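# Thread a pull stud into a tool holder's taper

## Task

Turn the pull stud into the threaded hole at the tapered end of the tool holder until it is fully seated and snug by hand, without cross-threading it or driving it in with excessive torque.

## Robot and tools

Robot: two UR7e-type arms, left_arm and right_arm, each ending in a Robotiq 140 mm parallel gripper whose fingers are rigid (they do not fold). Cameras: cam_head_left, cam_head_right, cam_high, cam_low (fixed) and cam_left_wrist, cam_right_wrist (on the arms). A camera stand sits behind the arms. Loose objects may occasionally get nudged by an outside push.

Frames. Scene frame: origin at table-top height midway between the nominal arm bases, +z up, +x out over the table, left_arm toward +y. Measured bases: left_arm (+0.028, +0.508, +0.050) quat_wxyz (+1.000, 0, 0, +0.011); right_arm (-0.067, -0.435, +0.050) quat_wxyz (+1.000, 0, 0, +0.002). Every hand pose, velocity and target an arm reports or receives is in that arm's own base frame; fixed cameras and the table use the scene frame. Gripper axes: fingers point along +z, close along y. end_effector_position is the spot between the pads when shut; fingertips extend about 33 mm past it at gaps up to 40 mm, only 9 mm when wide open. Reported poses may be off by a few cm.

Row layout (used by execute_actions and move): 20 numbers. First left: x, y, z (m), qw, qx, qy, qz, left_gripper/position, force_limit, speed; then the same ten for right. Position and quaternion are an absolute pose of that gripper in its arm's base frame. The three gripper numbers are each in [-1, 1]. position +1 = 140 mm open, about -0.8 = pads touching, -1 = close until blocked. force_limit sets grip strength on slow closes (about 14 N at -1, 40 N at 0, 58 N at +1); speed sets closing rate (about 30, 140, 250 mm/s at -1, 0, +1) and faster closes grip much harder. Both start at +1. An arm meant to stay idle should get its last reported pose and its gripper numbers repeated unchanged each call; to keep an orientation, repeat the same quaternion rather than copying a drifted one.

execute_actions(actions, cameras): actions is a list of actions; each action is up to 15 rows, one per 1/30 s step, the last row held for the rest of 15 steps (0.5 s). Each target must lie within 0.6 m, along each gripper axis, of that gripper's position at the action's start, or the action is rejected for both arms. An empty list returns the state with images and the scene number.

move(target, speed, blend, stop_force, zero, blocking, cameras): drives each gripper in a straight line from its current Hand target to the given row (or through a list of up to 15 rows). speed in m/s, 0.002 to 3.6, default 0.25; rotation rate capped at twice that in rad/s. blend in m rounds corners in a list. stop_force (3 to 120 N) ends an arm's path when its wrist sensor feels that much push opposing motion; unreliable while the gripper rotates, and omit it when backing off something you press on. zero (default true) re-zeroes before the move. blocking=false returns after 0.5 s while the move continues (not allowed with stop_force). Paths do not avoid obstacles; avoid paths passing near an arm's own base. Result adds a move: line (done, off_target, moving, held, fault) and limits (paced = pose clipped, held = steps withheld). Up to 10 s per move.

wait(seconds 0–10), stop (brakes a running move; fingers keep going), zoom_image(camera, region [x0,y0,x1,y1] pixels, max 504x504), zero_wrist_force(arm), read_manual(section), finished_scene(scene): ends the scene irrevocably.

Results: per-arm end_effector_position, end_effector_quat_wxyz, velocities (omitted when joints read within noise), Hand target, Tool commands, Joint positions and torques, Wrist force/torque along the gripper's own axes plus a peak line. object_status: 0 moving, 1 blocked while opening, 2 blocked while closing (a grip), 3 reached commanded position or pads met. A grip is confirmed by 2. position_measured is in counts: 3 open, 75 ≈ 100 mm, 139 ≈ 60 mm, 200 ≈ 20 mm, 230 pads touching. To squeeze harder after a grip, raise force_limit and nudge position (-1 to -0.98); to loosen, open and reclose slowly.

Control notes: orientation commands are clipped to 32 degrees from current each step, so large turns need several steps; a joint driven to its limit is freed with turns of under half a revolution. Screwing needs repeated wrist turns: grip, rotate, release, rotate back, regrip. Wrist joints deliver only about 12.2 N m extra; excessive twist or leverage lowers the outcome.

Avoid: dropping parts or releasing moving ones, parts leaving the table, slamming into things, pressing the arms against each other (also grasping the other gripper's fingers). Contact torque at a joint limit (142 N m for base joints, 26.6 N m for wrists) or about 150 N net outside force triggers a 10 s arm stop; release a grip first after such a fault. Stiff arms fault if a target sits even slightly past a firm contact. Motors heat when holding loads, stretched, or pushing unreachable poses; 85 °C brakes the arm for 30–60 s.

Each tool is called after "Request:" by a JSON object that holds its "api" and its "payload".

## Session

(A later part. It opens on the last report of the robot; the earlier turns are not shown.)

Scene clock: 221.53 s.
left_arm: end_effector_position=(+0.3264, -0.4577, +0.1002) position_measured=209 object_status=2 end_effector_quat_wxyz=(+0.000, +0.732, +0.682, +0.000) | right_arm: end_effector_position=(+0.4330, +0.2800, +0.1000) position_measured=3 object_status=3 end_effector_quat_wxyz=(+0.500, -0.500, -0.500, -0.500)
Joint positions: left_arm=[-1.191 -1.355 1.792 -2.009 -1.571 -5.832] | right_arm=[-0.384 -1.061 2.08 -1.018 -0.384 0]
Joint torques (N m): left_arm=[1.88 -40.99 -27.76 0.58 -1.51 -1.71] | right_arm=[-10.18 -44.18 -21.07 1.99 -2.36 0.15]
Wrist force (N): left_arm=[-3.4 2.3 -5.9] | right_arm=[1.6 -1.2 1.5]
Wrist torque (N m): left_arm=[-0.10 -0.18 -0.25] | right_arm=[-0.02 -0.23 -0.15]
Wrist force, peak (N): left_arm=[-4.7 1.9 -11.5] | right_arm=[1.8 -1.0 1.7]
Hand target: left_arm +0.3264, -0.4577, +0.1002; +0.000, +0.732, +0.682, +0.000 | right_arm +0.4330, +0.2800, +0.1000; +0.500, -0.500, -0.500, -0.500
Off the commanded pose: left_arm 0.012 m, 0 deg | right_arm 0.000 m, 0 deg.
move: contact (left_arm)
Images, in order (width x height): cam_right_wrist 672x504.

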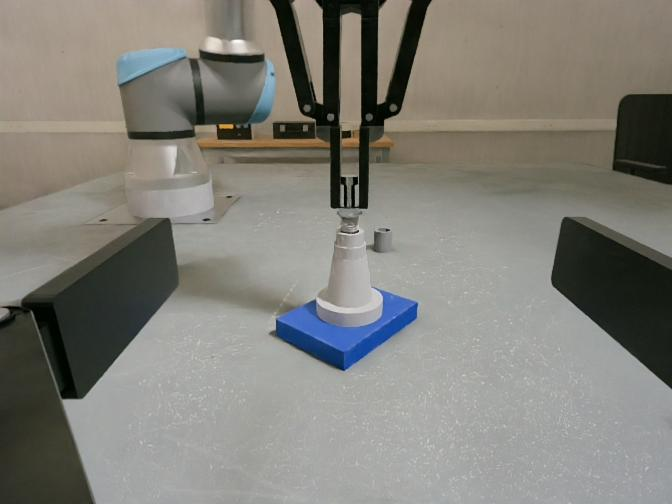

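Request:
{"api": "move", "payload": {"target": [[0.3285,-0.4587,0.0998,0,0.9368,0.3498,0,-1,0.3,-1,0.433,0.28,0.1,-0.5,0.5,0.5,0.5,1,1,1],[0.3292,-0.4609,0.0996,0,0.9994,-0.0354,0,-1,0.3,-1,0.433,0.28,0.1,-0.5,0.5,0.5,0.5,1,1,1],[0.3282,-0.4630,0.0994,0,0.9098,-0.4151,0,-1,0.3,-1,0.433,0.28,0.1,-0.5,0.5,0.5,0.5,1,1,1],[0.3260,-0.4637,0.0992,0,0.6816,-0.7317,0,-1,0.3,-1,0.433,0.28,0.1,-0.5,0.5,0.5,0.5,1,1,1]], "speed": 0.4, "blend": [0.002,0.002,0.002,0], "cameras": ["cam_right_wrist"]}}

Request:
{"api": "move", "payload": {"target": [[0.3239,-0.4627,0.0989,0,0.3498,-0.9368,0,-1,0.3,-1,0.433,0.28,0.1,-0.5,0.5,0.5,0.5,1,1,1],[0.3232,-0.4605,0.0986,0,-0.0354,-0.9994,0,-1,0.3,-1,0.433,0.28,0.1,-0.5,0.5,0.5,0.5,1,1,1],[0.3242,-0.4584,0.0984,0,-0.4151,-0.9098,0,-1,0.3,-1,0.433,0.28,0.1,-0.5,0.5,0.5,0.5,1,1,1],[0.3264,-0.4577,0.0981,0,-0.7317,-0.6816,0,-1,0.3,-1,0.433,0.28,0.1,-0.5,0.5,0.5,0.5,1,1,1]], "speed": 0.4, "blend": [0.002,0.002,0.002,0], "cameras": ["cam_right_wrist"]}}

Request:
{"api": "zoom_image", "payload": {"camera": "cam_right_wrist", "region": [290, 130, 410, 270]}}

Scene clock: 252.77 s.
left_arm: end_effector_position=(+0.3260, -0.4637, +0.0992) position_measured=209 object_status=2 end_effector_quat_wxyz=(+0.000, +0.682, -0.732, +0.000) | right_arm: end_effector_position=(+0.4330, +0.2800, +0.1000) position_measured=3 object_status=3 end_effector_quat_wxyz=(+0.500, -0.500, -0.500, -0.500)
Joint positions: left_arm=[-1.195 -1.343 1.781 -2.008 -1.571 -2.696] | right_arm=[-0.384 -1.061 2.08 -1.018 -0.384 0]
Joint torques (N m): left_arm=[1.12 -10.4 -18.99 -3.12 -7.19 1.75] | right_arm=[-9.9 -36.99 -21.04 2.49 -2.11 -0.08]
Wrist force (N): left_arm=[-14.3 -8.8 -32.3] | right_arm=[2.0 -1.0 1.4]
Wrist torque (N m): left_arm=[0.57 -0.27 -0.09] | right_arm=[0.03 -0.31 -0.14]
Wrist force, peak (N): left_arm=[-15.0 -8.1 -32.9] | right_arm=[1.8 -1.2 1.6]
Hand target: left_arm +0.3260, -0.4637, +0.0992; +0.000, +0.682, -0.732, +0.000 | right_arm +0.4330, +0.2800, +0.1000; +0.500, -0.500, -0.500, -0.500
Off the commanded pose: left_arm 0.000 m, 0 deg | right_arm 0.000 m, 0 deg.
move: done
Images, in order (width x height): cam_right_wrist 672x504.

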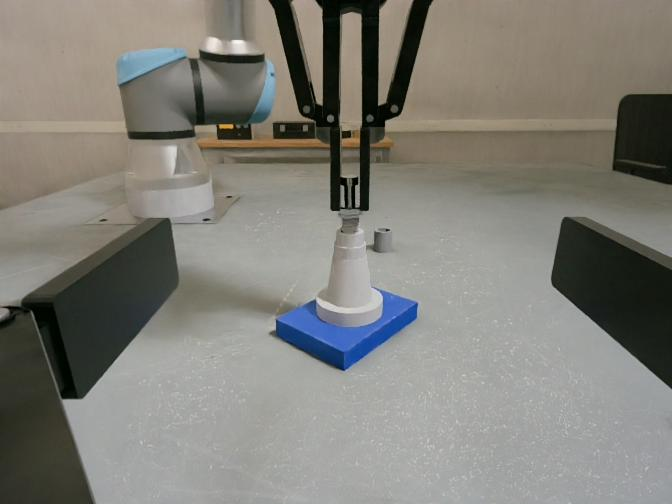

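Scene clock: 257.23 s.
left_arm: end_effector_position=(+0.3264, -0.4577, +0.0981) position_measured=209 object_status=2 end_effector_quat_wxyz=(+0.000, +0.732, +0.682, +0.000) | right_arm: end_effector_position=(+0.4330, +0.2800, +0.1000) position_measured=3 object_status=3 end_effector_quat_wxyz=(+0.500, -0.500, -0.500, -0.500)
Joint positions: left_arm=[-1.191 -1.352 1.795 -2.014 -1.571 0.451] | right_arm=[-0.384 -1.061 2.08 -1.018 -0.384 0]
Joint torques (N m): left_arm=[10.51 6.14 1.21 6.65 2.83 1.84] | right_arm=[-9.48 -33.95 -21.25 2.45 -2.23 0.09]
Wrist force (N): left_arm=[-15.5 -2.9 -59.8] | right_arm=[1.6 -1.1 1.6]
Wrist torque (N m): left_arm=[0.49 -0.26 -0.16] | right_arm=[0.00 -0.24 -0.15]
Wrist force, peak (N): left_arm=[-16.0 -3.9 -60.3] | right_arm=[1.9 -1.2 1.7]
Hand target: left_arm +0.3264, -0.4577, +0.0981; +0.000, +0.732, +0.682, +0.000 | right_arm +0.4330, +0.2800, +0.1000; +0.500, -0.500, -0.500, -0.500
Off the commanded pose: left_arm 0.000 m, 0 deg | right_arm 0.000 m, 0 deg.
move: done
Images, in order (width x height): cam_right_wrist 672x504.

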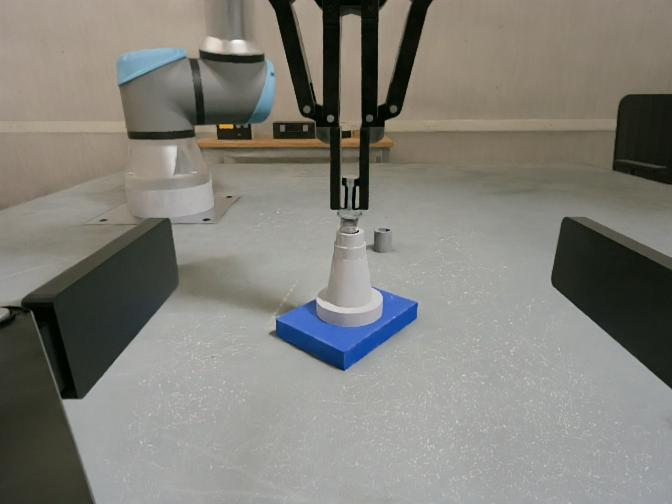

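Scaled by 3.600 from the camera's 672x504 image, which has a finer 960x720 frame.

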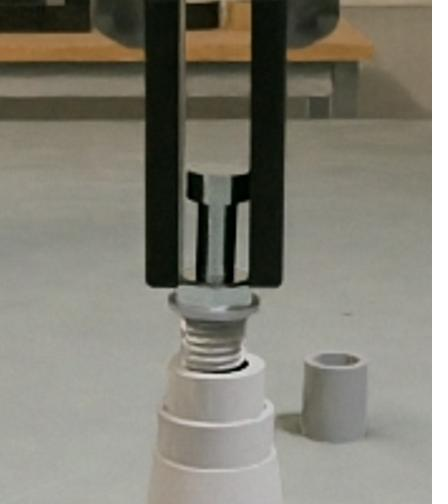

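Request:
{"api": "move", "payload": {"target": [0.3264,-0.4584,0.1045,0,-0.7317,-0.6816,0,-1,0.3,-1,0.433,0.28,0.1,-0.5,0.5,0.5,0.5,1,1,1], "speed": 0.03, "cameras": ["cam_right_wrist","cam_left_wrist"]}}

Request:
{"api": "zoom_image", "payload": {"camera": "cam_right_wrist", "region": [310, 170, 390, 260]}}

Request:
{"api": "move", "payload": {"target": [[0.329,-0.4607,0.1045,0,0.9994,-0.0354,0,-1,0.3,-1,0.433,0.28,0.1,-0.5,0.5,0.5,0.5,1,1,1],[0.3285,-0.4607,0.1045,0,1,0,0,-1,0.3,-1,0.433,0.28,0.1,-0.5,0.5,0.5,0.5,1,1,1]], "speed": 0.5, "cameras": ["cam_right_wrist","cam_left_wrist"]}}

Request:
{"api": "zoom_image", "payload": {"camera": "cam_right_wrist", "region": [310, 170, 390, 260]}}

Request:
{"api": "zoom_image", "payload": {"camera": "cam_left_wrist", "region": [290, 140, 420, 290]}}

Scene clock: 281.80 s.
left_arm: end_effector_position=(+0.3264, -0.4584, +0.1046) position_measured=209 object_status=2 end_effector_quat_wxyz=(+0.000, +0.732, +0.682, +0.000) | right_arm: end_effector_position=(+0.4330, +0.2800, +0.1000) position_measured=3 object_status=3 end_effector_quat_wxyz=(+0.500, -0.500, -0.500, -0.500)
Joint positions: left_arm=[-1.191 -1.358 1.784 -1.997 -1.571 0.45] | right_arm=[-0.384 -1.061 2.08 -1.018 -0.384 0]
Joint torques (N m): left_arm=[-6.67 -38.42 -19.32 -4.04 -2 -1.72] | right_arm=[-9.27 -30.61 -21 2.47 -2.19 0.01]
Wrist force (N): left_arm=[-0.4 1.7 -0.9] | right_arm=[1.7 -1.2 1.4]
Wrist torque (N m): left_arm=[0.07 -0.30 -0.07] | right_arm=[-0.02 -0.24 -0.14]
Wrist force, peak (N): left_arm=[-16.1 -2.8 -60.3] | right_arm=[1.9 -1.2 1.9]
Hand target: left_arm +0.3264, -0.4584, +0.1045; +0.000, +0.732, +0.682, +0.000 | right_arm +0.4330, +0.2800, +0.1000; +0.500, -0.500, -0.500, -0.500
Off the commanded pose: left_arm 0.000 m, 0 deg | right_arm 0.000 m, 0 deg.
move: done
Images, in order (width x height): cam_left_wrist 672x504, cam_right_wrist 672x504.

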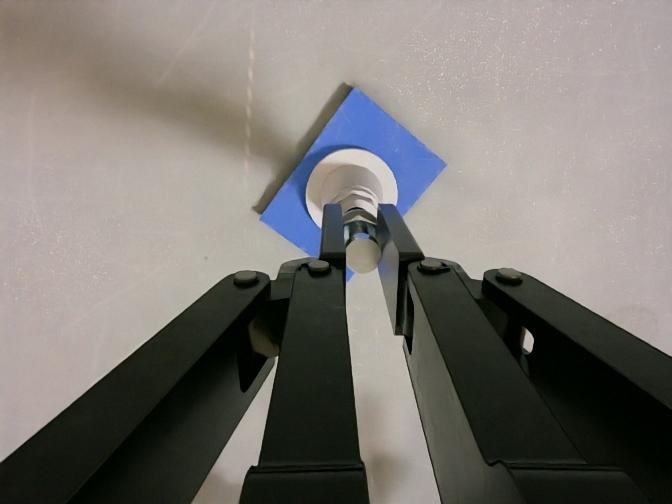

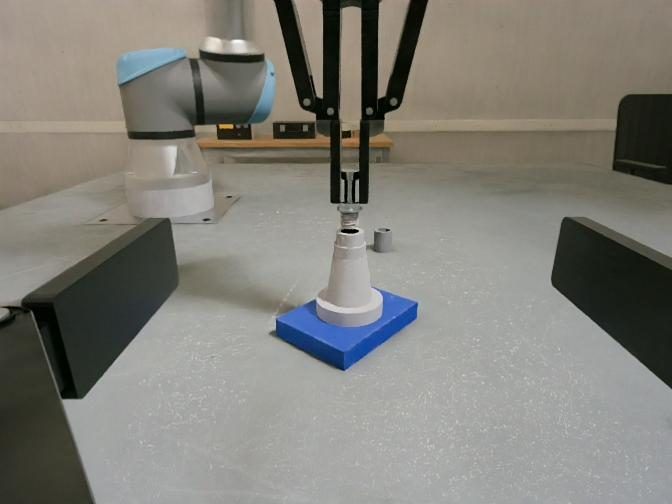

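Scaled by 5.600 from the camera's 672x504 image, which has a finer 960x720 frame.

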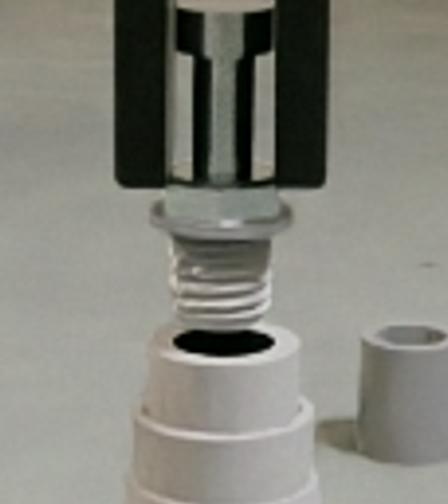

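Scene clock: 284.33 s.
left_arm: end_effector_position=(+0.3285, -0.4607, +0.1045) position_measured=209 object_status=2 end_effector_quat_wxyz=(+0.000, +1.000, +0.000, +0.000) | right_arm: end_effector_position=(+0.4330, +0.2800, +0.1000) position_measured=3 object_status=3 end_effector_quat_wxyz=(+0.500, -0.500, -0.500, -0.500)
Joint positions: left_arm=[-1.189 -1.351 1.775 -1.995 -1.571 1.953] | right_arm=[-0.384 -1.061 2.08 -1.018 -0.384 0]
Joint torques (N m): left_arm=[-6.96 -43.64 -15.81 -5.4 2.14 -0.88] | right_arm=[-9.52 -28.83 -21.2 2.37 -2.16 0.05]
Wrist force (N): left_arm=[-0.8 1.6 -0.8] | right_arm=[1.7 -1.0 1.4]
Wrist torque (N m): left_arm=[0.08 -0.23 -0.29] | right_arm=[0.03 -0.26 -0.14]
Wrist force, peak (N): left_arm=[0.0 1.9 -1.3] | right_arm=[1.9 -1.1 1.5]
Hand target: left_arm +0.3285, -0.4607, +0.1045; +0.000, +1.000, +0.000, +0.000 | right_arm +0.4330, +0.2800, +0.1000; +0.500, -0.500, -0.500, -0.500
Off the commanded pose: left_arm 0.000 m, 0 deg | right_arm 0.000 m, 0 deg.
move: done
Images, in order (width x height): cam_left_wrist 672x504, cam_right_wrist 672x504.

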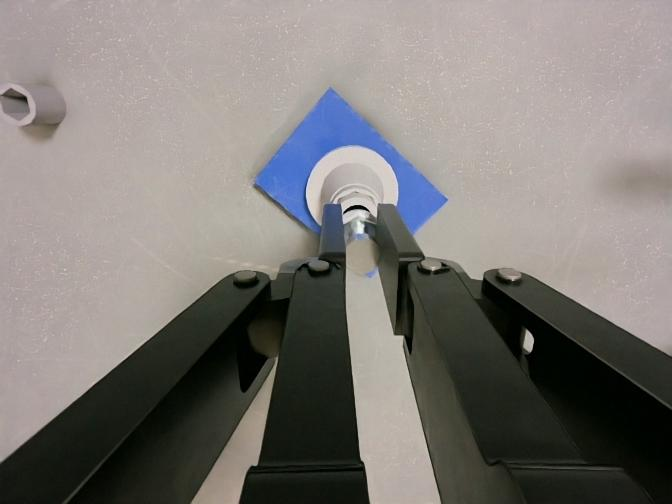

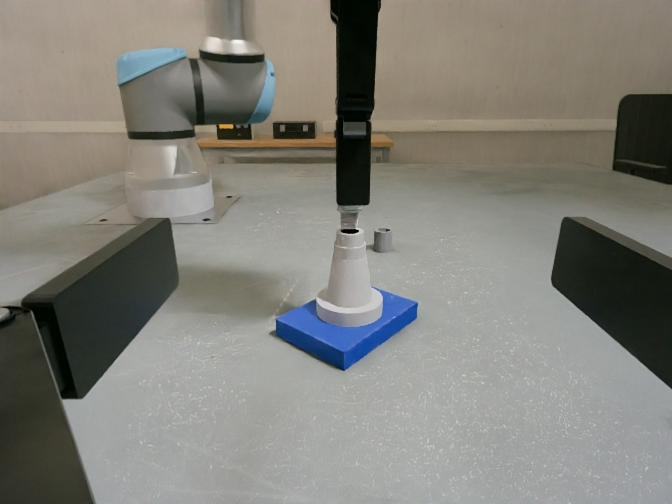

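Scaled by 5.600 from the camera's 672x504 image, which has a finer 960x720 frame.

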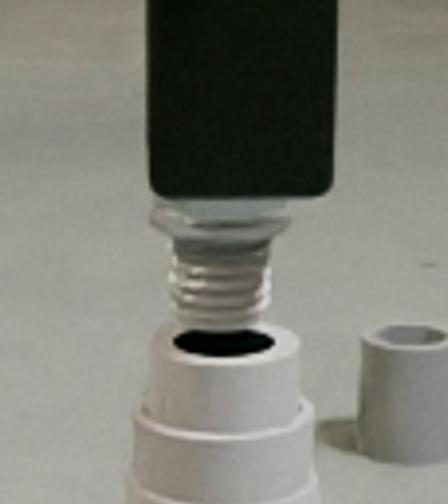

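Scaled by 3.360 from the camera's 672x504 image, which has a finer 960x720 frame.

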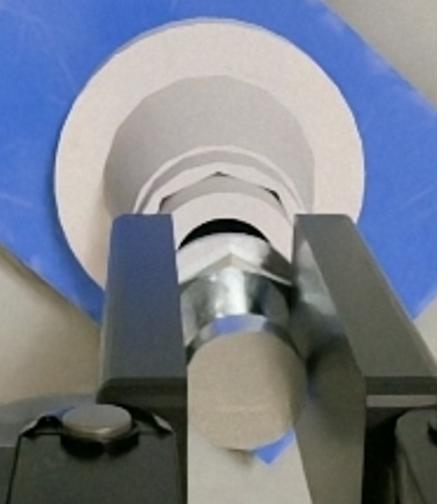

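Request:
{"api": "move", "payload": {"target": [[0.3275,-0.459,0.1045,0,0.5403,0.8415,0,-1,0.3,-1,0.433,0.28,0.1,-0.5,0.5,0.5,0.5,1,1,1],[0.3275,-0.459,0.1047,0,-0.4161,0.9093,0,-1,0.3,-1,0.433,0.28,0.1,-0.5,0.5,0.5,0.5,1,1,1],[0.3275,-0.459,0.1047,0,-0.99,0.1411,0,-1,0.3,-1,0.433,0.28,0.1,-0.5,0.5,0.5,0.5,1,1,1],[0.3269,-0.4582,0.1035,0,0.7317,0.6816,0,-1,0.3,-1,0.433,0.28,0.1,-0.5,0.5,0.5,0.5,1,1,1]], "speed": 0.6, "blend": [0.005,0.005,0.005,0]}}

Request:
{"api": "move", "payload": {"target": [0.3269,-0.4582,0.088,0,0.7317,0.6816,0,-1,0.3,-1,0.433,0.28,0.1,-0.5,0.5,0.5,0.5,1,1,1], "speed": 0.008, "stop_force": 4}}

Scene clock: 309.93 s.
left_arm: end_effector_position=(+0.3269, -0.4582, +0.1035) position_measured=209 object_status=2 end_effector_quat_wxyz=(+0.000, +0.732, +0.681, +0.000) | right_arm: end_effector_position=(+0.4330, +0.2800, +0.1000) position_measured=3 object_status=3 end_effector_quat_wxyz=(+0.500, -0.500, -0.500, -0.500)
Joint positions: left_arm=[-1.19 -1.356 1.785 -2 -1.571 -5.831] | right_arm=[-0.384 -1.061 2.08 -1.018 -0.384 0]
Joint torques (N m): left_arm=[-1.23 -42.52 -18.79 -5 0.15 -1.58] | right_arm=[-9.17 -21.04 -20.71 2.51 -2.12 0.06]
Wrist force (N): left_arm=[-0.3 1.5 -0.8] | right_arm=[1.8 -1.3 1.4]
Wrist torque (N m): left_arm=[0.04 -0.32 -0.28] | right_arm=[-0.03 -0.27 -0.15]
Wrist force, peak (N): left_arm=[-0.5 2.1 -1.0] | right_arm=[1.7 -1.2 1.8]
Hand target: left_arm +0.3269, -0.4582, +0.1035; +0.000, +0.732, +0.682, +0.000 | right_arm +0.4330, +0.2800, +0.1000; +0.500, -0.500, -0.500, -0.500
Off the commanded pose: left_arm 0.000 m, 0 deg | right_arm 0.000 m, 0 deg.
move: done

Scene clock: 311.47 s.
left_arm: end_effector_position=(+0.3269, -0.4583, +0.0997) position_measured=209 object_status=2 end_effector_quat_wxyz=(+0.000, +0.732, +0.682, +0.000) | right_arm: end_effector_position=(+0.4330, +0.2800, +0.1000) position_measured=3 object_status=3 end_effector_quat_wxyz=(+0.500, -0.500, -0.500, -0.500)
Joint positions: left_arm=[-1.19 -1.352 1.791 -2.01 -1.571 -5.832] | right_arm=[-0.384 -1.061 2.08 -1.018 -0.384 0]
Joint torques (N m): left_arm=[5.8 -40.92 -27.15 0.74 1.32 -1.84] | right_arm=[-8.21 -22.21 -20.5 2.49 -2.06 0.01]
Wrist force (N): left_arm=[-2.8 3.1 -5.2] | right_arm=[1.7 -1.1 1.5]
Wrist torque (N m): left_arm=[0.01 -0.35 -0.25] | right_arm=[0.00 -0.25 -0.14]
Wrist force, peak (N): left_arm=[-4.5 2.0 -10.9] | right_arm=[1.8 -1.2 1.6]
Hand target: left_arm +0.3269, -0.4583, +0.0997; +0.000, +0.732, +0.682, +0.000 | right_arm +0.4330, +0.2800, +0.1000; +0.500, -0.500, -0.500, -0.500
Off the commanded pose: left_arm 0.012 m, 0 deg | right_arm 0.000 m, 0 deg.
move: contact (left_arm)

Request:
{"api": "move", "payload": {"target": [[0.3284,-0.4590,0.0995,0,0.9368,0.3498,0,-1,0.3,-1,0.433,0.28,0.1,-0.5,0.5,0.5,0.5,1,1,1],[0.3290,-0.4607,0.0993,0,0.9994,-0.0354,0,-1,0.3,-1,0.433,0.28,0.1,-0.5,0.5,0.5,0.5,1,1,1],[0.3282,-0.4622,0.0991,0,0.9098,-0.4151,0,-1,0.3,-1,0.433,0.28,0.1,-0.5,0.5,0.5,0.5,1,1,1],[0.3265,-0.4628,0.0989,0,0.6816,-0.7317,0,-1,0.3,-1,0.433,0.28,0.1,-0.5,0.5,0.5,0.5,1,1,1]], "speed": 0.4, "blend": [0.002,0.002,0.002,0]}}

Request:
{"api": "move", "payload": {"target": [[0.3250,-0.4620,0.0987,0,0.3498,-0.9368,0,-1,0.3,-1,0.433,0.28,0.1,-0.5,0.5,0.5,0.5,1,1,1],[0.3244,-0.4603,0.0984,0,-0.0354,-0.9994,0,-1,0.3,-1,0.433,0.28,0.1,-0.5,0.5,0.5,0.5,1,1,1]], "speed": 0.4, "blend": [0.002,0], "cameras": ["cam_right_wrist"]}}

Request:
{"api": "zoom_image", "payload": {"camera": "cam_right_wrist", "region": [310, 170, 390, 260]}}

Scene clock: 330.97 s.
left_arm: end_effector_position=(+0.3265, -0.4628, +0.0989) position_measured=209 object_status=2 end_effector_quat_wxyz=(+0.000, +0.682, -0.732, +0.000) | right_arm: end_effector_position=(+0.4330, +0.2800, +0.1000) position_measured=3 object_status=3 end_effector_quat_wxyz=(+0.500, -0.500, -0.500, -0.500)
Joint positions: left_arm=[-1.194 -1.344 1.782 -2.009 -1.571 -2.694] | right_arm=[-0.384 -1.061 2.08 -1.018 -0.384 0]
Joint torques (N m): left_arm=[10.17 -14.39 -19.99 -0.69 -1.79 1.7] | right_arm=[-9.13 -21.83 -20.16 2.57 -2.12 0.05]
Wrist force (N): left_arm=[5.6 0.4 -20.0] | right_arm=[1.5 -1.1 1.4]
Wrist torque (N m): left_arm=[0.06 -0.31 -0.08] | right_arm=[0.00 -0.21 -0.14]
Wrist force, peak (N): left_arm=[5.9 2.9 -21.6] | right_arm=[2.0 -1.3 1.6]
Hand target: left_arm +0.3265, -0.4628, +0.0989; +0.000, +0.682, -0.732, +0.000 | right_arm +0.4330, +0.2800, +0.1000; +0.500, -0.500, -0.500, -0.500
Off the commanded pose: left_arm 0.000 m, 0 deg | right_arm 0.000 m, 0 deg.
move: done

Scene clock: 333.47 s.
left_arm: end_effector_position=(+0.3244, -0.4603, +0.0984) position_measured=209 object_status=2 end_effector_quat_wxyz=(+0.000, +0.035, +0.999, +0.000) | right_arm: end_effector_position=(+0.4330, +0.2800, +0.1000) position_measured=3 object_status=3 end_effector_quat_wxyz=(+0.500, -0.500, -0.500, -0.500)
Joint positions: left_arm=[-1.196 -1.351 1.792 -2.013 -1.571 -1.125] | right_arm=[-0.384 -1.061 2.08 -1.018 -0.384 0]
Joint torques (N m): left_arm=[6.9 -11.54 -12.45 -0.31 -0.7 1.78] | right_arm=[-9.28 -21.75 -20.58 2.49 -2.08 -0.05]
Wrist force (N): left_arm=[0.4 -2.0 -32.6] | right_arm=[1.6 -1.3 1.6]
Wrist torque (N m): left_arm=[0.22 -0.42 -0.14] | right_arm=[-0.03 -0.24 -0.14]
Wrist force, peak (N): left_arm=[1.2 -1.1 -34.6] | right_arm=[2.0 -1.1 1.6]
Hand target: left_arm +0.3244, -0.4603, +0.0984; +0.000, +0.035, +0.999, +0.000 | right_arm +0.4330, +0.2800, +0.1000; +0.500, -0.500, -0.500, -0.500
Off the commanded pose: left_arm 0.000 m, 0 deg | right_arm 0.000 m, 0 deg.
move: done
Images, in order (width x height): cam_right_wrist 672x504.

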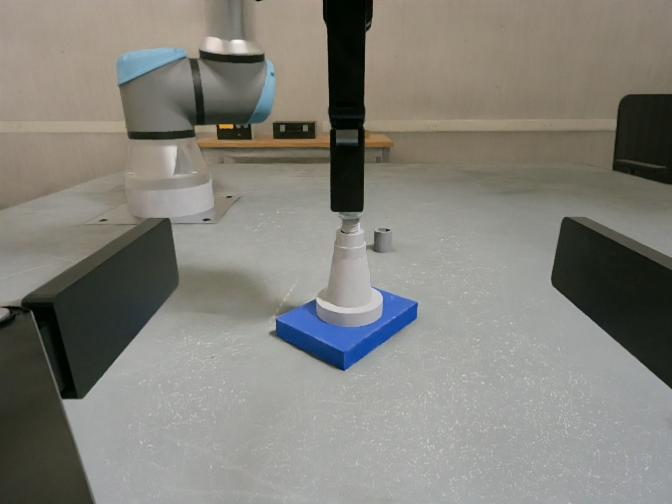

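Scaled by 5.600 from the camera's 672x504 image, which has a finer 960x720 frame.

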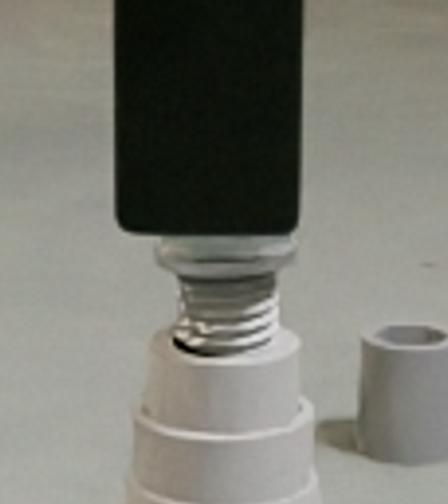

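Request:
{"api": "move", "payload": {"target": [[0.3250,-0.4585,0.0984,0,-0.4151,-0.9098,0,-1,0.3,-1,0.433,0.28,0.1,-0.5,0.5,0.5,0.5,1,1,1],[0.3268,-0.4579,0.0984,0,-0.7317,-0.6816,0,-1,0.3,-1,0.433,0.28,0.1,-0.5,0.5,0.5,0.5,1,1,1]], "speed": 0.4, "blend": [0.002,0]}}

Request:
{"api": "move", "payload": {"target": [[0.3284,-0.4589,0.0984,0,-0.9368,-0.3498,0,-1,0.3,-1,0.433,0.28,0.1,-0.5,0.5,0.5,0.5,1,1,1],[0.3290,-0.4607,0.0984,0,-0.9994,0.0354,0,-1,0.3,-1,0.433,0.28,0.1,-0.5,0.5,0.5,0.5,1,1,1]], "speed": 0.4, "blend": [0.002,0]}}

Request:
{"api": "move", "payload": {"target": [[0.3282,-0.4624,0.0984,0,-0.9098,0.4151,0,-1,0.3,-1,0.433,0.28,0.1,-0.5,0.5,0.5,0.5,1,1,1],[0.3265,-0.4630,0.0984,0,-0.6816,0.7317,0,-1,0.3,-1,0.433,0.28,0.1,-0.5,0.5,0.5,0.5,1,1,1]], "speed": 0.4, "blend": [0.002,0], "cameras": ["cam_right_wrist"]}}

Request:
{"api": "zoom_image", "payload": {"camera": "cam_right_wrist", "region": [310, 170, 390, 260]}}

Scene clock: 360.93 s.
left_arm: end_effector_position=(+0.3268, -0.4579, +0.0984) position_measured=209 object_status=2 end_effector_quat_wxyz=(+0.000, +0.732, +0.682, +0.000) | right_arm: end_effector_position=(+0.4330, +0.2800, +0.1000) position_measured=3 object_status=3 end_effector_quat_wxyz=(+0.500, -0.500, -0.500, -0.500)
Joint positions: left_arm=[-1.19 -1.352 1.794 -2.013 -1.571 0.451] | right_arm=[-0.384 -1.061 2.08 -1.018 -0.384 0]
Joint torques (N m): left_arm=[4.62 -11.31 -12.89 5.82 -1.31 1.69] | right_arm=[-8.56 -21.81 -20.89 2.49 -1.92 -0.03]
Wrist force (N): left_arm=[-10.6 7.5 -26.0] | right_arm=[1.8 -1.2 1.6]
Wrist torque (N m): left_arm=[-0.15 -0.40 -0.10] | right_arm=[0.00 -0.27 -0.14]
Wrist force, peak (N): left_arm=[2.2 -0.4 -37.9] | right_arm=[1.8 -1.1 1.7]
Hand target: left_arm +0.3268, -0.4579, +0.0984; +0.000, +0.732, +0.682, +0.000 | right_arm +0.4330, +0.2800, +0.1000; +0.500, -0.500, -0.500, -0.500
Off the commanded pose: left_arm 0.000 m, 0 deg | right_arm 0.000 m, 0 deg.
move: done

Scene clock: 363.43 s.
left_arm: end_effector_position=(+0.3290, -0.4607, +0.0984) position_measured=209 object_status=2 end_effector_quat_wxyz=(+0.000, +0.999, -0.035, +0.000) | right_arm: end_effector_position=(+0.4330, +0.2800, +0.1000) position_measured=3 object_status=3 end_effector_quat_wxyz=(+0.500, -0.500, -0.500, -0.500)
Joint positions: left_arm=[-1.188 -1.344 1.784 -2.011 -1.571 2.024] | right_arm=[-0.384 -1.061 2.08 -1.018 -0.384 0]
Joint torques (N m): left_arm=[10.58 -22.01 -21.56 2.4 -0.44 1.73] | right_arm=[-9.01 -21.56 -20.14 2.48 -1.93 -0.09]
Wrist force (N): left_arm=[1.5 7.7 -11.9] | right_arm=[1.7 -1.2 1.6]
Wrist torque (N m): left_arm=[-0.19 -0.33 -0.07] | right_arm=[0.00 -0.25 -0.14]
Wrist force, peak (N): left_arm=[-10.3 7.7 -26.5] | right_arm=[1.9 -1.1 1.7]
Hand target: left_arm +0.3290, -0.4607, +0.0984; +0.000, +0.999, -0.035, +0.000 | right_arm +0.4330, +0.2800, +0.1000; +0.500, -0.500, -0.500, -0.500
Off the commanded pose: left_arm 0.000 m, 0 deg | right_arm 0.000 m, 0 deg.
move: done

Scene clock: 365.93 s.
left_arm: end_effector_position=(+0.3265, -0.4630, +0.0984) position_measured=212 object_status=2 end_effector_quat_wxyz=(+0.000, +0.682, -0.732, +0.000) | right_arm: end_effector_position=(+0.4330, +0.2800, +0.1000) position_measured=3 object_status=3 end_effector_quat_wxyz=(+0.500, -0.500, -0.500, -0.500)
Joint positions: left_arm=[-1.194 -1.343 1.783 -2.011 -1.571 3.589] | right_arm=[-0.384 -1.061 2.08 -1.018 -0.384 0]
Joint torques (N m): left_arm=[9.28 -17.83 -23.9 -0.07 -2.38 1.72] | right_arm=[-8.42 -21.88 -20.58 2.36 -2.04 -0.2]
Wrist force (N): left_arm=[3.1 0.3 -14.3] | right_arm=[1.7 -1.2 1.5]
Wrist torque (N m): left_arm=[0.30 -0.39 -0.05] | right_arm=[-0.01 -0.25 -0.15]
Wrist force, peak (N): left_arm=[5.1 1.0 -18.7] | right_arm=[1.9 -1.3 1.6]
Hand target: left_arm +0.3265, -0.4630, +0.0984; +0.000, +0.682, -0.732, +0.000 | right_arm +0.4330, +0.2800, +0.1000; +0.500, -0.500, -0.500, -0.500
Off the commanded pose: left_arm 0.000 m, 0 deg | right_arm 0.000 m, 0 deg.
move: done
Images, in order (width x height): cam_right_wrist 672x504.

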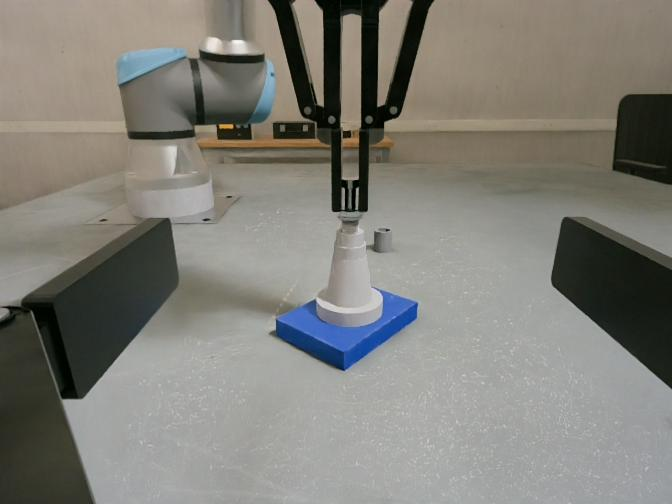

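Scaled by 5.600 from the camera's 672x504 image, which has a finer 960x720 frame.

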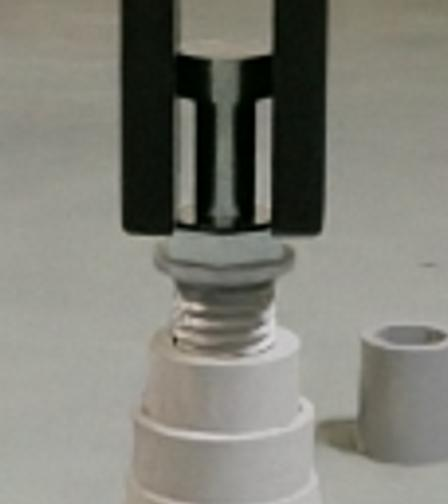

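Request:
{"api": "move", "payload": {"target": [[0.3248,-0.4620,0.0982,0,-0.3498,0.9368,0,-1,0.3,-1,0.433,0.28,0.1,-0.5,0.5,0.5,0.5,1,1,1],[0.3242,-0.4604,0.0979,0,0.0354,0.9994,0,-1,0.3,-1,0.433,0.28,0.1,-0.5,0.5,0.5,0.5,1,1,1],[0.3250,-0.4588,0.0977,0,0.4151,0.9098,0,-1,0.3,-1,0.433,0.28,0.1,-0.5,0.5,0.5,0.5,1,1,1]], "speed": 0.4, "blend": [0.002,0.002,0], "cameras": ["cam_right_wrist"]}}

Request:
{"api": "zoom_image", "payload": {"camera": "cam_right_wrist", "region": [310, 170, 390, 260]}}

Scene clock: 377.93 s.
left_arm: end_effector_position=(+0.3250, -0.4588, +0.0977) position_measured=212 object_status=2 end_effector_quat_wxyz=(+0.000, +0.415, +0.910, +0.000) | right_arm: end_effector_position=(+0.4330, +0.2800, +0.1000) position_measured=3 object_status=3 end_effector_quat_wxyz=(+0.500, -0.500, -0.500, -0.500)
Joint positions: left_arm=[-1.194 -1.352 1.796 -2.015 -1.571 5.945] | right_arm=[-0.384 -1.061 2.08 -1.018 -0.384 0]
Joint torques (N m): left_arm=[5.35 -24.47 -23.45 0.09 -1.46 1.56] | right_arm=[-8.28 -21.6 -20.43 2.43 -1.97 -0.01]
Wrist force (N): left_arm=[-9.6 -0.6 -6.7] | right_arm=[1.7 -0.9 1.7]
Wrist torque (N m): left_arm=[0.28 -0.57 -0.05] | right_arm=[0.05 -0.23 -0.14]
Wrist force, peak (N): left_arm=[4.4 1.8 -19.1] | right_arm=[1.9 -1.3 1.6]
Hand target: left_arm +0.3250, -0.4588, +0.0977; +0.000, +0.415, +0.910, +0.000 | right_arm +0.4330, +0.2800, +0.1000; +0.500, -0.500, -0.500, -0.500
Off the commanded pose: left_arm 0.000 m, 0 deg | right_arm 0.000 m, 0 deg.
move: done
Images, in order (width x height): cam_right_wrist 672x504.

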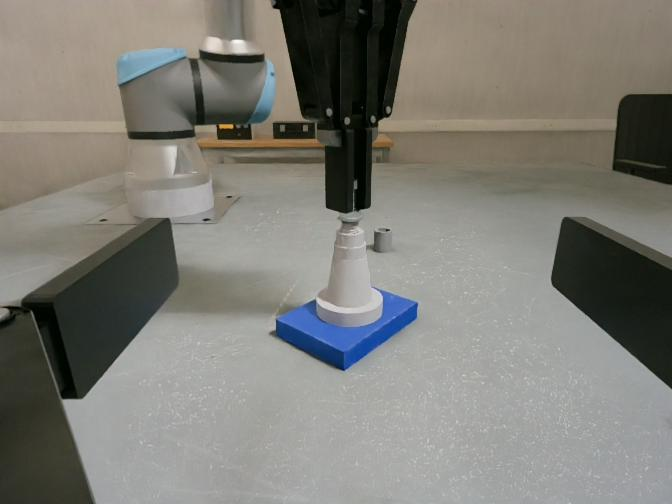

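Scaled by 5.600 from the camera's 672x504 image, which has a finer 960x720 frame.

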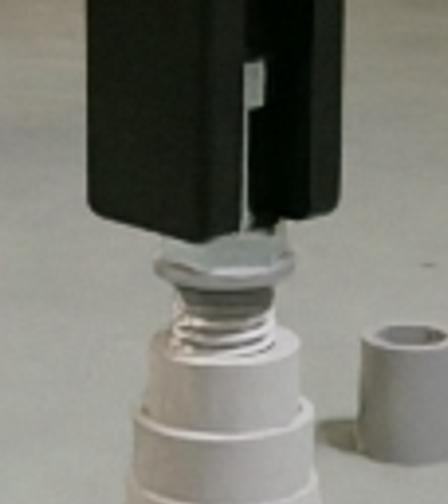

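Request:
{"api": "move", "payload": {"target": [[0.3250,-0.4588,0.0977,0,0.4151,0.9098,0,-0.2,0.3,-1,0.433,0.28,0.1,-0.5,0.5,0.5,0.5,1,1,1],[0.3266,-0.4605,0.0977,0,-0.5544,0.8323,0,-0.2,0.3,-1,0.433,0.28,0.1,-0.5,0.5,0.5,0.5,1,1,1],[0.3266,-0.4605,0.0977,0,-1,0.0084,0,-0.2,0.3,-1,0.433,0.28,0.1,-0.5,0.5,0.5,0.5,1,1,1]], "speed": 1, "blend": [0,0.002,0], "cameras": ["cam_right_wrist"]}}

Request:
{"api": "zoom_image", "payload": {"camera": "cam_right_wrist", "region": [310, 170, 390, 260]}}

Request:
{"api": "move", "payload": {"target": [[0.3266,-0.4605,0.0977,0,-0.5685,-0.8227,0,-0.2,0.3,-1,0.433,0.28,0.1,-0.5,0.5,0.5,0.5,1,1,1],[0.3266,-0.4605,0.0977,0,0.3624,-0.932,0,-0.2,0.3,-1,0.433,0.28,0.1,-0.5,0.5,0.5,0.5,1,1,1],[0.3266,-0.4605,0.0977,0,0.9748,-0.2231,0,-0.2,0.3,-1,0.433,0.28,0.1,-0.5,0.5,0.5,0.5,1,1,1],[0.3266,-0.4605,0.0977,0,0.7317,0.6816,0,-0.2,0.3,-1,0.433,0.28,0.1,-0.5,0.5,0.5,0.5,1,1,1]], "speed": 1, "blend": [0.002,0.002,0.002,0], "cameras": ["cam_right_wrist"]}}

Request:
{"api": "zoom_image", "payload": {"camera": "cam_right_wrist", "region": [310, 170, 390, 260]}}

Scene clock: 400.87 s.
left_arm: end_effector_position=(+0.3266, -0.4605, +0.0977) position_measured=154 object_status=3 end_effector_quat_wxyz=(+0.000, +1.000, -0.009, +0.000) | right_arm: end_effector_position=(+0.4330, +0.2800, +0.1000) position_measured=3 object_status=3 end_effector_quat_wxyz=(+0.500, -0.500, -0.500, -0.500)
Joint positions: left_arm=[-1.192 -1.347 1.789 -2.014 -1.571 1.966] | right_arm=[-0.384 -1.061 2.08 -1.018 -0.384 0]
Joint torques (N m): left_arm=[-4.31 -43.67 -16.09 -0.62 0.56 -1.56] | right_arm=[-8.79 -21.4 -20.23 2.57 -1.93 -0.03]
Wrist force (N): left_arm=[-0.2 2.6 -1.4] | right_arm=[1.8 -1.1 1.3]
Wrist torque (N m): left_arm=[0.29 -0.37 -0.28] | right_arm=[0.01 -0.28 -0.14]
Wrist force, peak (N): left_arm=[-9.6 -0.6 -6.3] | right_arm=[1.9 -1.1 1.7]
Hand target: left_arm +0.3266, -0.4605, +0.0977; +0.000, +1.000, -0.008, +0.000 | right_arm +0.4330, +0.2800, +0.1000; +0.500, -0.500, -0.500, -0.500
Off the commanded pose: left_arm 0.000 m, 0 deg | right_arm 0.000 m, 0 deg.
move: done
Images, in order (width x height): cam_right_wrist 672x504.

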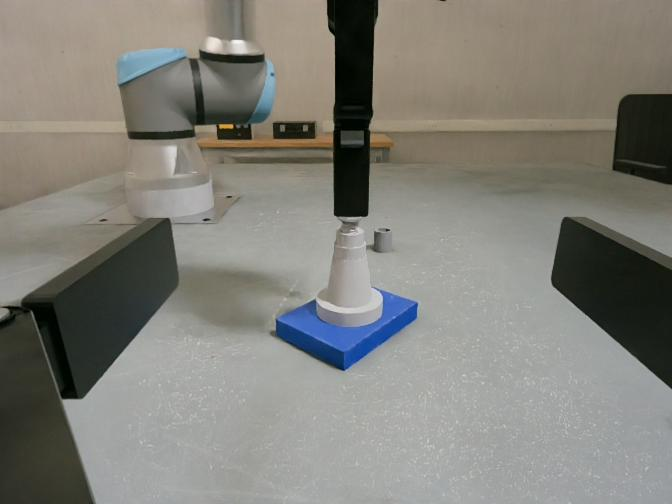

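Scaled by 5.600 from the camera's 672x504 image, which has a finer 960x720 frame.

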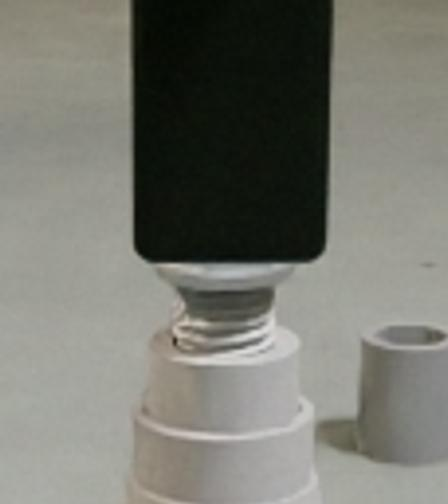

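Scene clock: 405.53 s.
left_arm: end_effector_position=(+0.3266, -0.4605, +0.0977) position_measured=154 object_status=3 end_effector_quat_wxyz=(+0.000, +0.732, +0.681, +0.000) | right_arm: end_effector_position=(+0.4330, +0.2800, +0.1000) position_measured=3 object_status=3 end_effector_quat_wxyz=(+0.500, -0.500, -0.500, -0.500)
Joint positions: left_arm=[-1.192 -1.347 1.789 -2.014 -1.571 -5.833] | right_arm=[-0.384 -1.061 2.08 -1.018 -0.384 0]
Joint torques (N m): left_arm=[-2.76 -43.3 -16.95 -0.25 0.43 -1.57] | right_arm=[-7.54 -21.44 -20.95 2.27 -1.88 0]
Wrist force (N): left_arm=[-0.2 2.1 -1.4] | right_arm=[1.7 -1.0 1.6]
Wrist torque (N m): left_arm=[0.17 -0.34 -0.27] | right_arm=[0.04 -0.25 -0.14]
Wrist force, peak (N): left_arm=[-0.1 2.4 -1.9] | right_arm=[1.9 -1.1 1.7]
Hand target: left_arm +0.3266, -0.4605, +0.0977; +0.000, +0.732, +0.682, +0.000 | right_arm +0.4330, +0.2800, +0.1000; +0.500, -0.500, -0.500, -0.500
Off the commanded pose: left_arm 0.000 m, 0 deg | right_arm 0.000 m, 0 deg.
move: done
Images, in order (width x height): cam_right_wrist 672x504.

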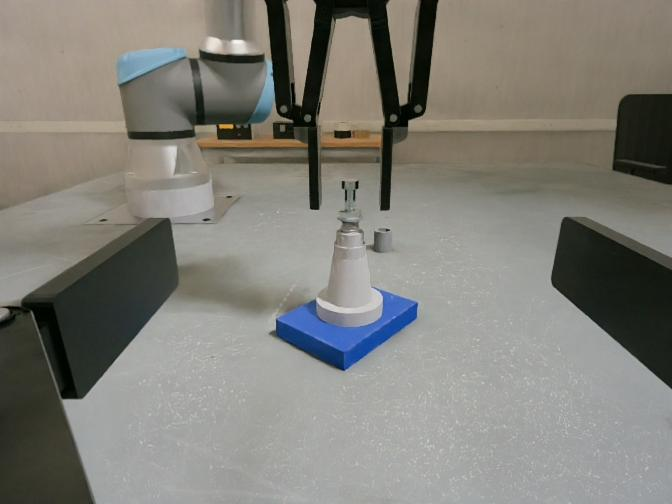

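Scaled by 5.600 from the camera's 672x504 image, which has a finer 960x720 frame.

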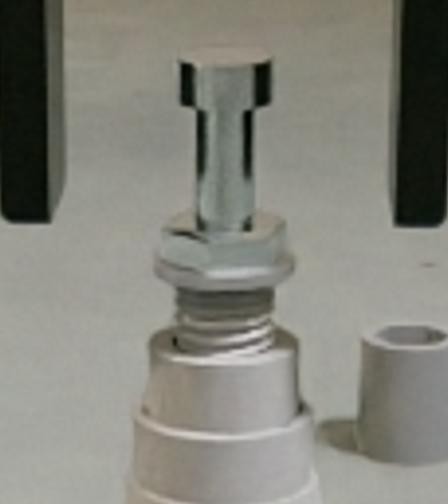

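Request:
{"api": "move", "payload": {"target": [[0.3268,-0.4605,0.0985,0,0.7317,0.6816,0,-0.2,0.3,-1,0.433,0.28,0.1,-0.5,0.5,0.5,0.5,1,1,1],[0.3268,-0.4605,0.0985,0,0.7317,0.6816,0,-1,1,-1,0.433,0.28,0.1,-0.5,0.5,0.5,0.5,1,1,1]]}}

Request:
{"api": "move", "payload": {"target": [[0.3268,-0.4605,0.0979,0,0.9748,-0.2231,0,-1,1,-1,0.433,0.28,0.1,-0.5,0.5,0.5,0.5,1,1,1],[0.3268,-0.4605,0.0973,0,0.3624,-0.932,0,-1,1,-1,0.433,0.28,0.1,-0.5,0.5,0.5,0.5,1,1,1]], "speed": 0.5, "blend": [0.002,0], "cameras": ["cam_right_wrist"]}}

Request:
{"api": "zoom_image", "payload": {"camera": "cam_right_wrist", "region": [310, 170, 390, 260]}}

Scene clock: 420.60 s.
left_arm: end_effector_position=(+0.3268, -0.4605, +0.0985) position_measured=213 object_status=0 end_effector_quat_wxyz=(+0.000, +0.732, +0.682, +0.000) | right_arm: end_effector_position=(+0.4330, +0.2800, +0.1000) position_measured=3 object_status=3 end_effector_quat_wxyz=(+0.500, -0.500, -0.500, -0.500)
Joint positions: left_arm=[-1.192 -1.347 1.788 -2.011 -1.571 -5.833] | right_arm=[-0.384 -1.061 2.08 -1.018 -0.384 0]
Joint torques (N m): left_arm=[8.2 -40.16 -20.2 -4.74 -2.04 1.93] | right_arm=[-8.39 -21.88 -20.39 2.26 -1.89 -0.02]
Wrist force (N): left_arm=[-0.5 2.0 -6.6] | right_arm=[1.8 -1.1 1.3]
Wrist torque (N m): left_arm=[0.24 -0.27 -0.27] | right_arm=[0.02 -0.28 -0.14]
Wrist force, peak (N): left_arm=[-0.4 1.9 -6.8] | right_arm=[1.8 -1.3 1.7]
Hand target: left_arm +0.3268, -0.4605, +0.0985; +0.000, +0.732, +0.682, +0.000 | right_arm +0.4330, +0.2800, +0.1000; +0.500, -0.500, -0.500, -0.500
Off the commanded pose: left_arm 0.000 m, 0 deg | right_arm 0.000 m, 0 deg.
move: done

Scene clock: 425.67 s.
left_arm: end_effector_position=(+0.3268, -0.4605, +0.0973) position_measured=213 object_status=2 end_effector_quat_wxyz=(+0.000, -0.363, +0.932, +0.000) | right_arm: end_effector_position=(+0.4330, +0.2800, +0.1000) position_measured=3 object_status=3 end_effector_quat_wxyz=(+0.500, -0.500, -0.500, -0.500)
Joint positions: left_arm=[-1.192 -1.346 1.79 -2.015 -1.571 -1.934] | right_arm=[-0.384 -1.061 2.08 -1.018 -0.384 0]
Joint torques (N m): left_arm=[15.94 -28.58 -27.55 2.37 4.08 2.04] | right_arm=[-8.15 -21.17 -20.64 2.32 -1.79 -0.09]
Wrist force (N): left_arm=[19.9 -7.7 8.7] | right_arm=[1.7 -1.2 1.5]
Wrist torque (N m): left_arm=[0.33 -0.66 -0.31] | right_arm=[-0.02 -0.25 -0.14]
Wrist force, peak (N): left_arm=[31.4 -0.2 17.2] | right_arm=[1.9 -1.1 1.7]
Hand target: left_arm +0.3268, -0.4605, +0.0973; +0.000, -0.362, +0.932, +0.000 | right_arm +0.4330, +0.2800, +0.1000; +0.500, -0.500, -0.500, -0.500
Off the commanded pose: left_arm 0.000 m, 0 deg | right_arm 0.000 m, 0 deg.
move: done; blend cut to 0 m at target 1
Images, in order (width x height): cam_right_wrist 672x504.

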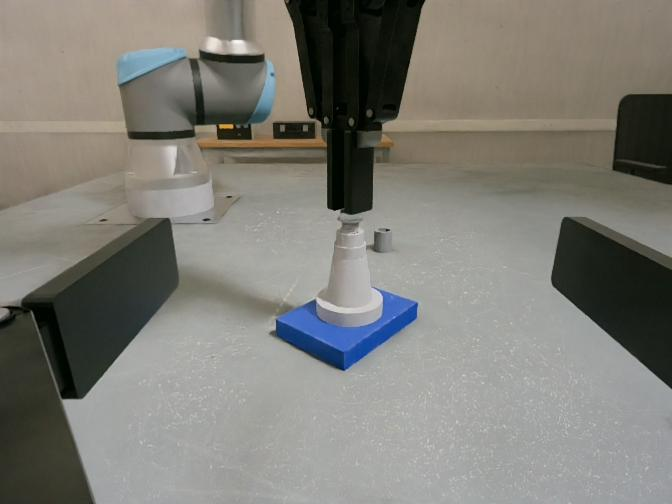

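Scaled by 5.600 from the camera's 672x504 image, which has a finer 960x720 frame.

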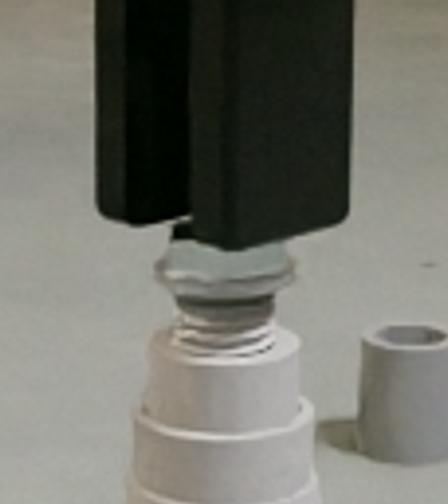

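Request:
{"api": "move", "payload": {"target": [[0.3266,-0.4605,0.0964,0,-0.5685,-0.8227,0,-1,1,-1,0.433,0.28,0.1,-0.5,0.5,0.5,0.5,1,1,1],[0.3274,-0.4611,0.0957,0,-1,0.0084,0,-1,1,-1,0.433,0.28,0.1,-0.5,0.5,0.5,0.5,1,1,1]], "speed": 0.6, "blend": [0.002,0]}}

Request:
{"api": "move", "payload": {"target": [[0.3266,-0.4617,0.095,0,-0.5544,0.8323,0,-1,1,-1,0.433,0.28,0.1,-0.5,0.5,0.5,0.5,1,1,1],[0.3264,-0.4607,0.0943,0,0.378,0.9258,0,-1,1,-1,0.433,0.28,0.1,-0.5,0.5,0.5,0.5,1,1,1]], "speed": 0.6, "blend": [0.002,0], "cameras": ["cam_right_wrist"]}}

Request:
{"api": "zoom_image", "payload": {"camera": "cam_right_wrist", "region": [310, 170, 390, 260]}}

Scene clock: 440.20 s.
left_arm: end_effector_position=(+0.3274, -0.4611, +0.0957) position_measured=213 object_status=2 end_effector_quat_wxyz=(+0.000, +1.000, -0.008, +0.000) | right_arm: end_effector_position=(+0.4330, +0.2800, +0.1000) position_measured=3 object_status=3 end_effector_quat_wxyz=(+0.500, -0.500, -0.500, -0.500)
Joint positions: left_arm=[-1.191 -1.342 1.79 -2.018 -1.571 1.967] | right_arm=[-0.384 -1.061 2.08 -1.018 -0.384 0]
Joint torques (N m): left_arm=[3.24 -27.9 -28.97 0 -0.2 1.72] | right_arm=[-7.67 -21.51 -19.67 2.34 -1.85 -0.09]
Wrist force (N): left_arm=[-0.8 3.2 -2.1] | right_arm=[1.8 -1.3 1.4]
Wrist torque (N m): left_arm=[0.28 -0.19 -0.06] | right_arm=[-0.04 -0.27 -0.14]
Wrist force, peak (N): left_arm=[21.4 -8.7 9.5] | right_arm=[2.0 -1.2 1.6]
Hand target: left_arm +0.3274, -0.4611, +0.0957; +0.000, +1.000, -0.008, +0.000 | right_arm +0.4330, +0.2800, +0.1000; +0.500, -0.500, -0.500, -0.500
Off the commanded pose: left_arm 0.000 m, 0 deg | right_arm 0.000 m, 0 deg.
move: done

Scene clock: 444.07 s.
left_arm: end_effector_position=(+0.3264, -0.4607, +0.0943) position_measured=213 object_status=2 end_effector_quat_wxyz=(+0.000, +0.378, +0.926, +0.000) | right_arm: end_effector_position=(+0.4330, +0.2800, +0.1000) position_measured=3 object_status=3 end_effector_quat_wxyz=(+0.500, -0.500, -0.500, -0.500)
Joint positions: left_arm=[-1.193 -1.343 1.794 -2.022 -1.571 5.865] | right_arm=[-0.384 -1.061 2.08 -1.018 -0.384 0]
Joint torques (N m): left_arm=[2.88 -24.49 -30.57 -0.57 -0.44 1.68] | right_arm=[-7.28 -21.1 -20.38 2.4 -1.85 -0.04]
Wrist force (N): left_arm=[-0.6 2.1 -1.3] | right_arm=[1.8 -1.2 1.5]
Wrist torque (N m): left_arm=[0.30 -0.19 -0.08] | right_arm=[-0.02 -0.27 -0.14]
Wrist force, peak (N): left_arm=[0.8 3.7 -6.2] | right_arm=[1.9 -1.1 1.9]
Hand target: left_arm +0.3264, -0.4607, +0.0943; +0.000, +0.378, +0.926, +0.000 | right_arm +0.4330, +0.2800, +0.1000; +0.500, -0.500, -0.500, -0.500
Off the commanded pose: left_arm 0.000 m, 0 deg | right_arm 0.000 m, 0 deg.
move: done
Images, in order (width x height): cam_right_wrist 672x504.

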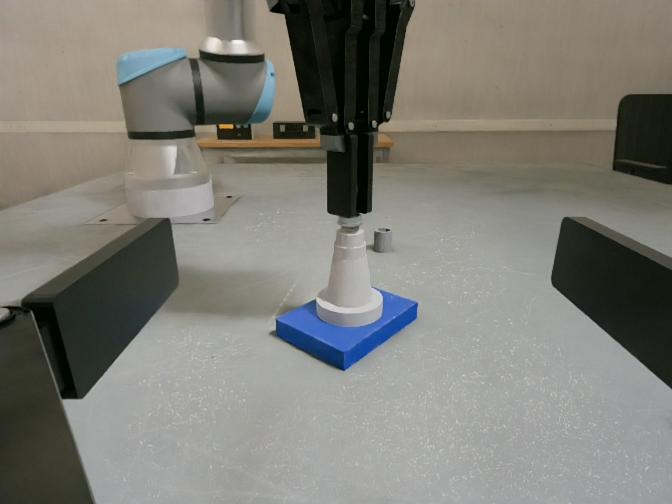

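Scaled by 5.600 from the camera's 672x504 image, which has a finer 960x720 frame.

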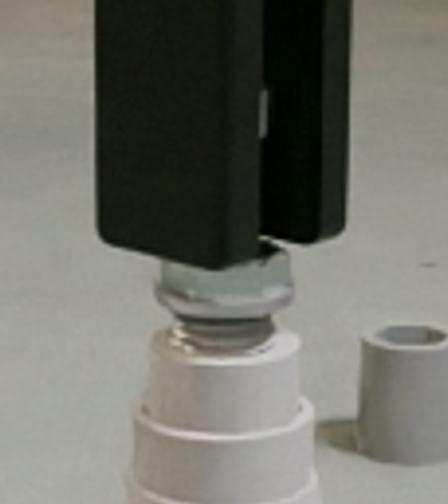

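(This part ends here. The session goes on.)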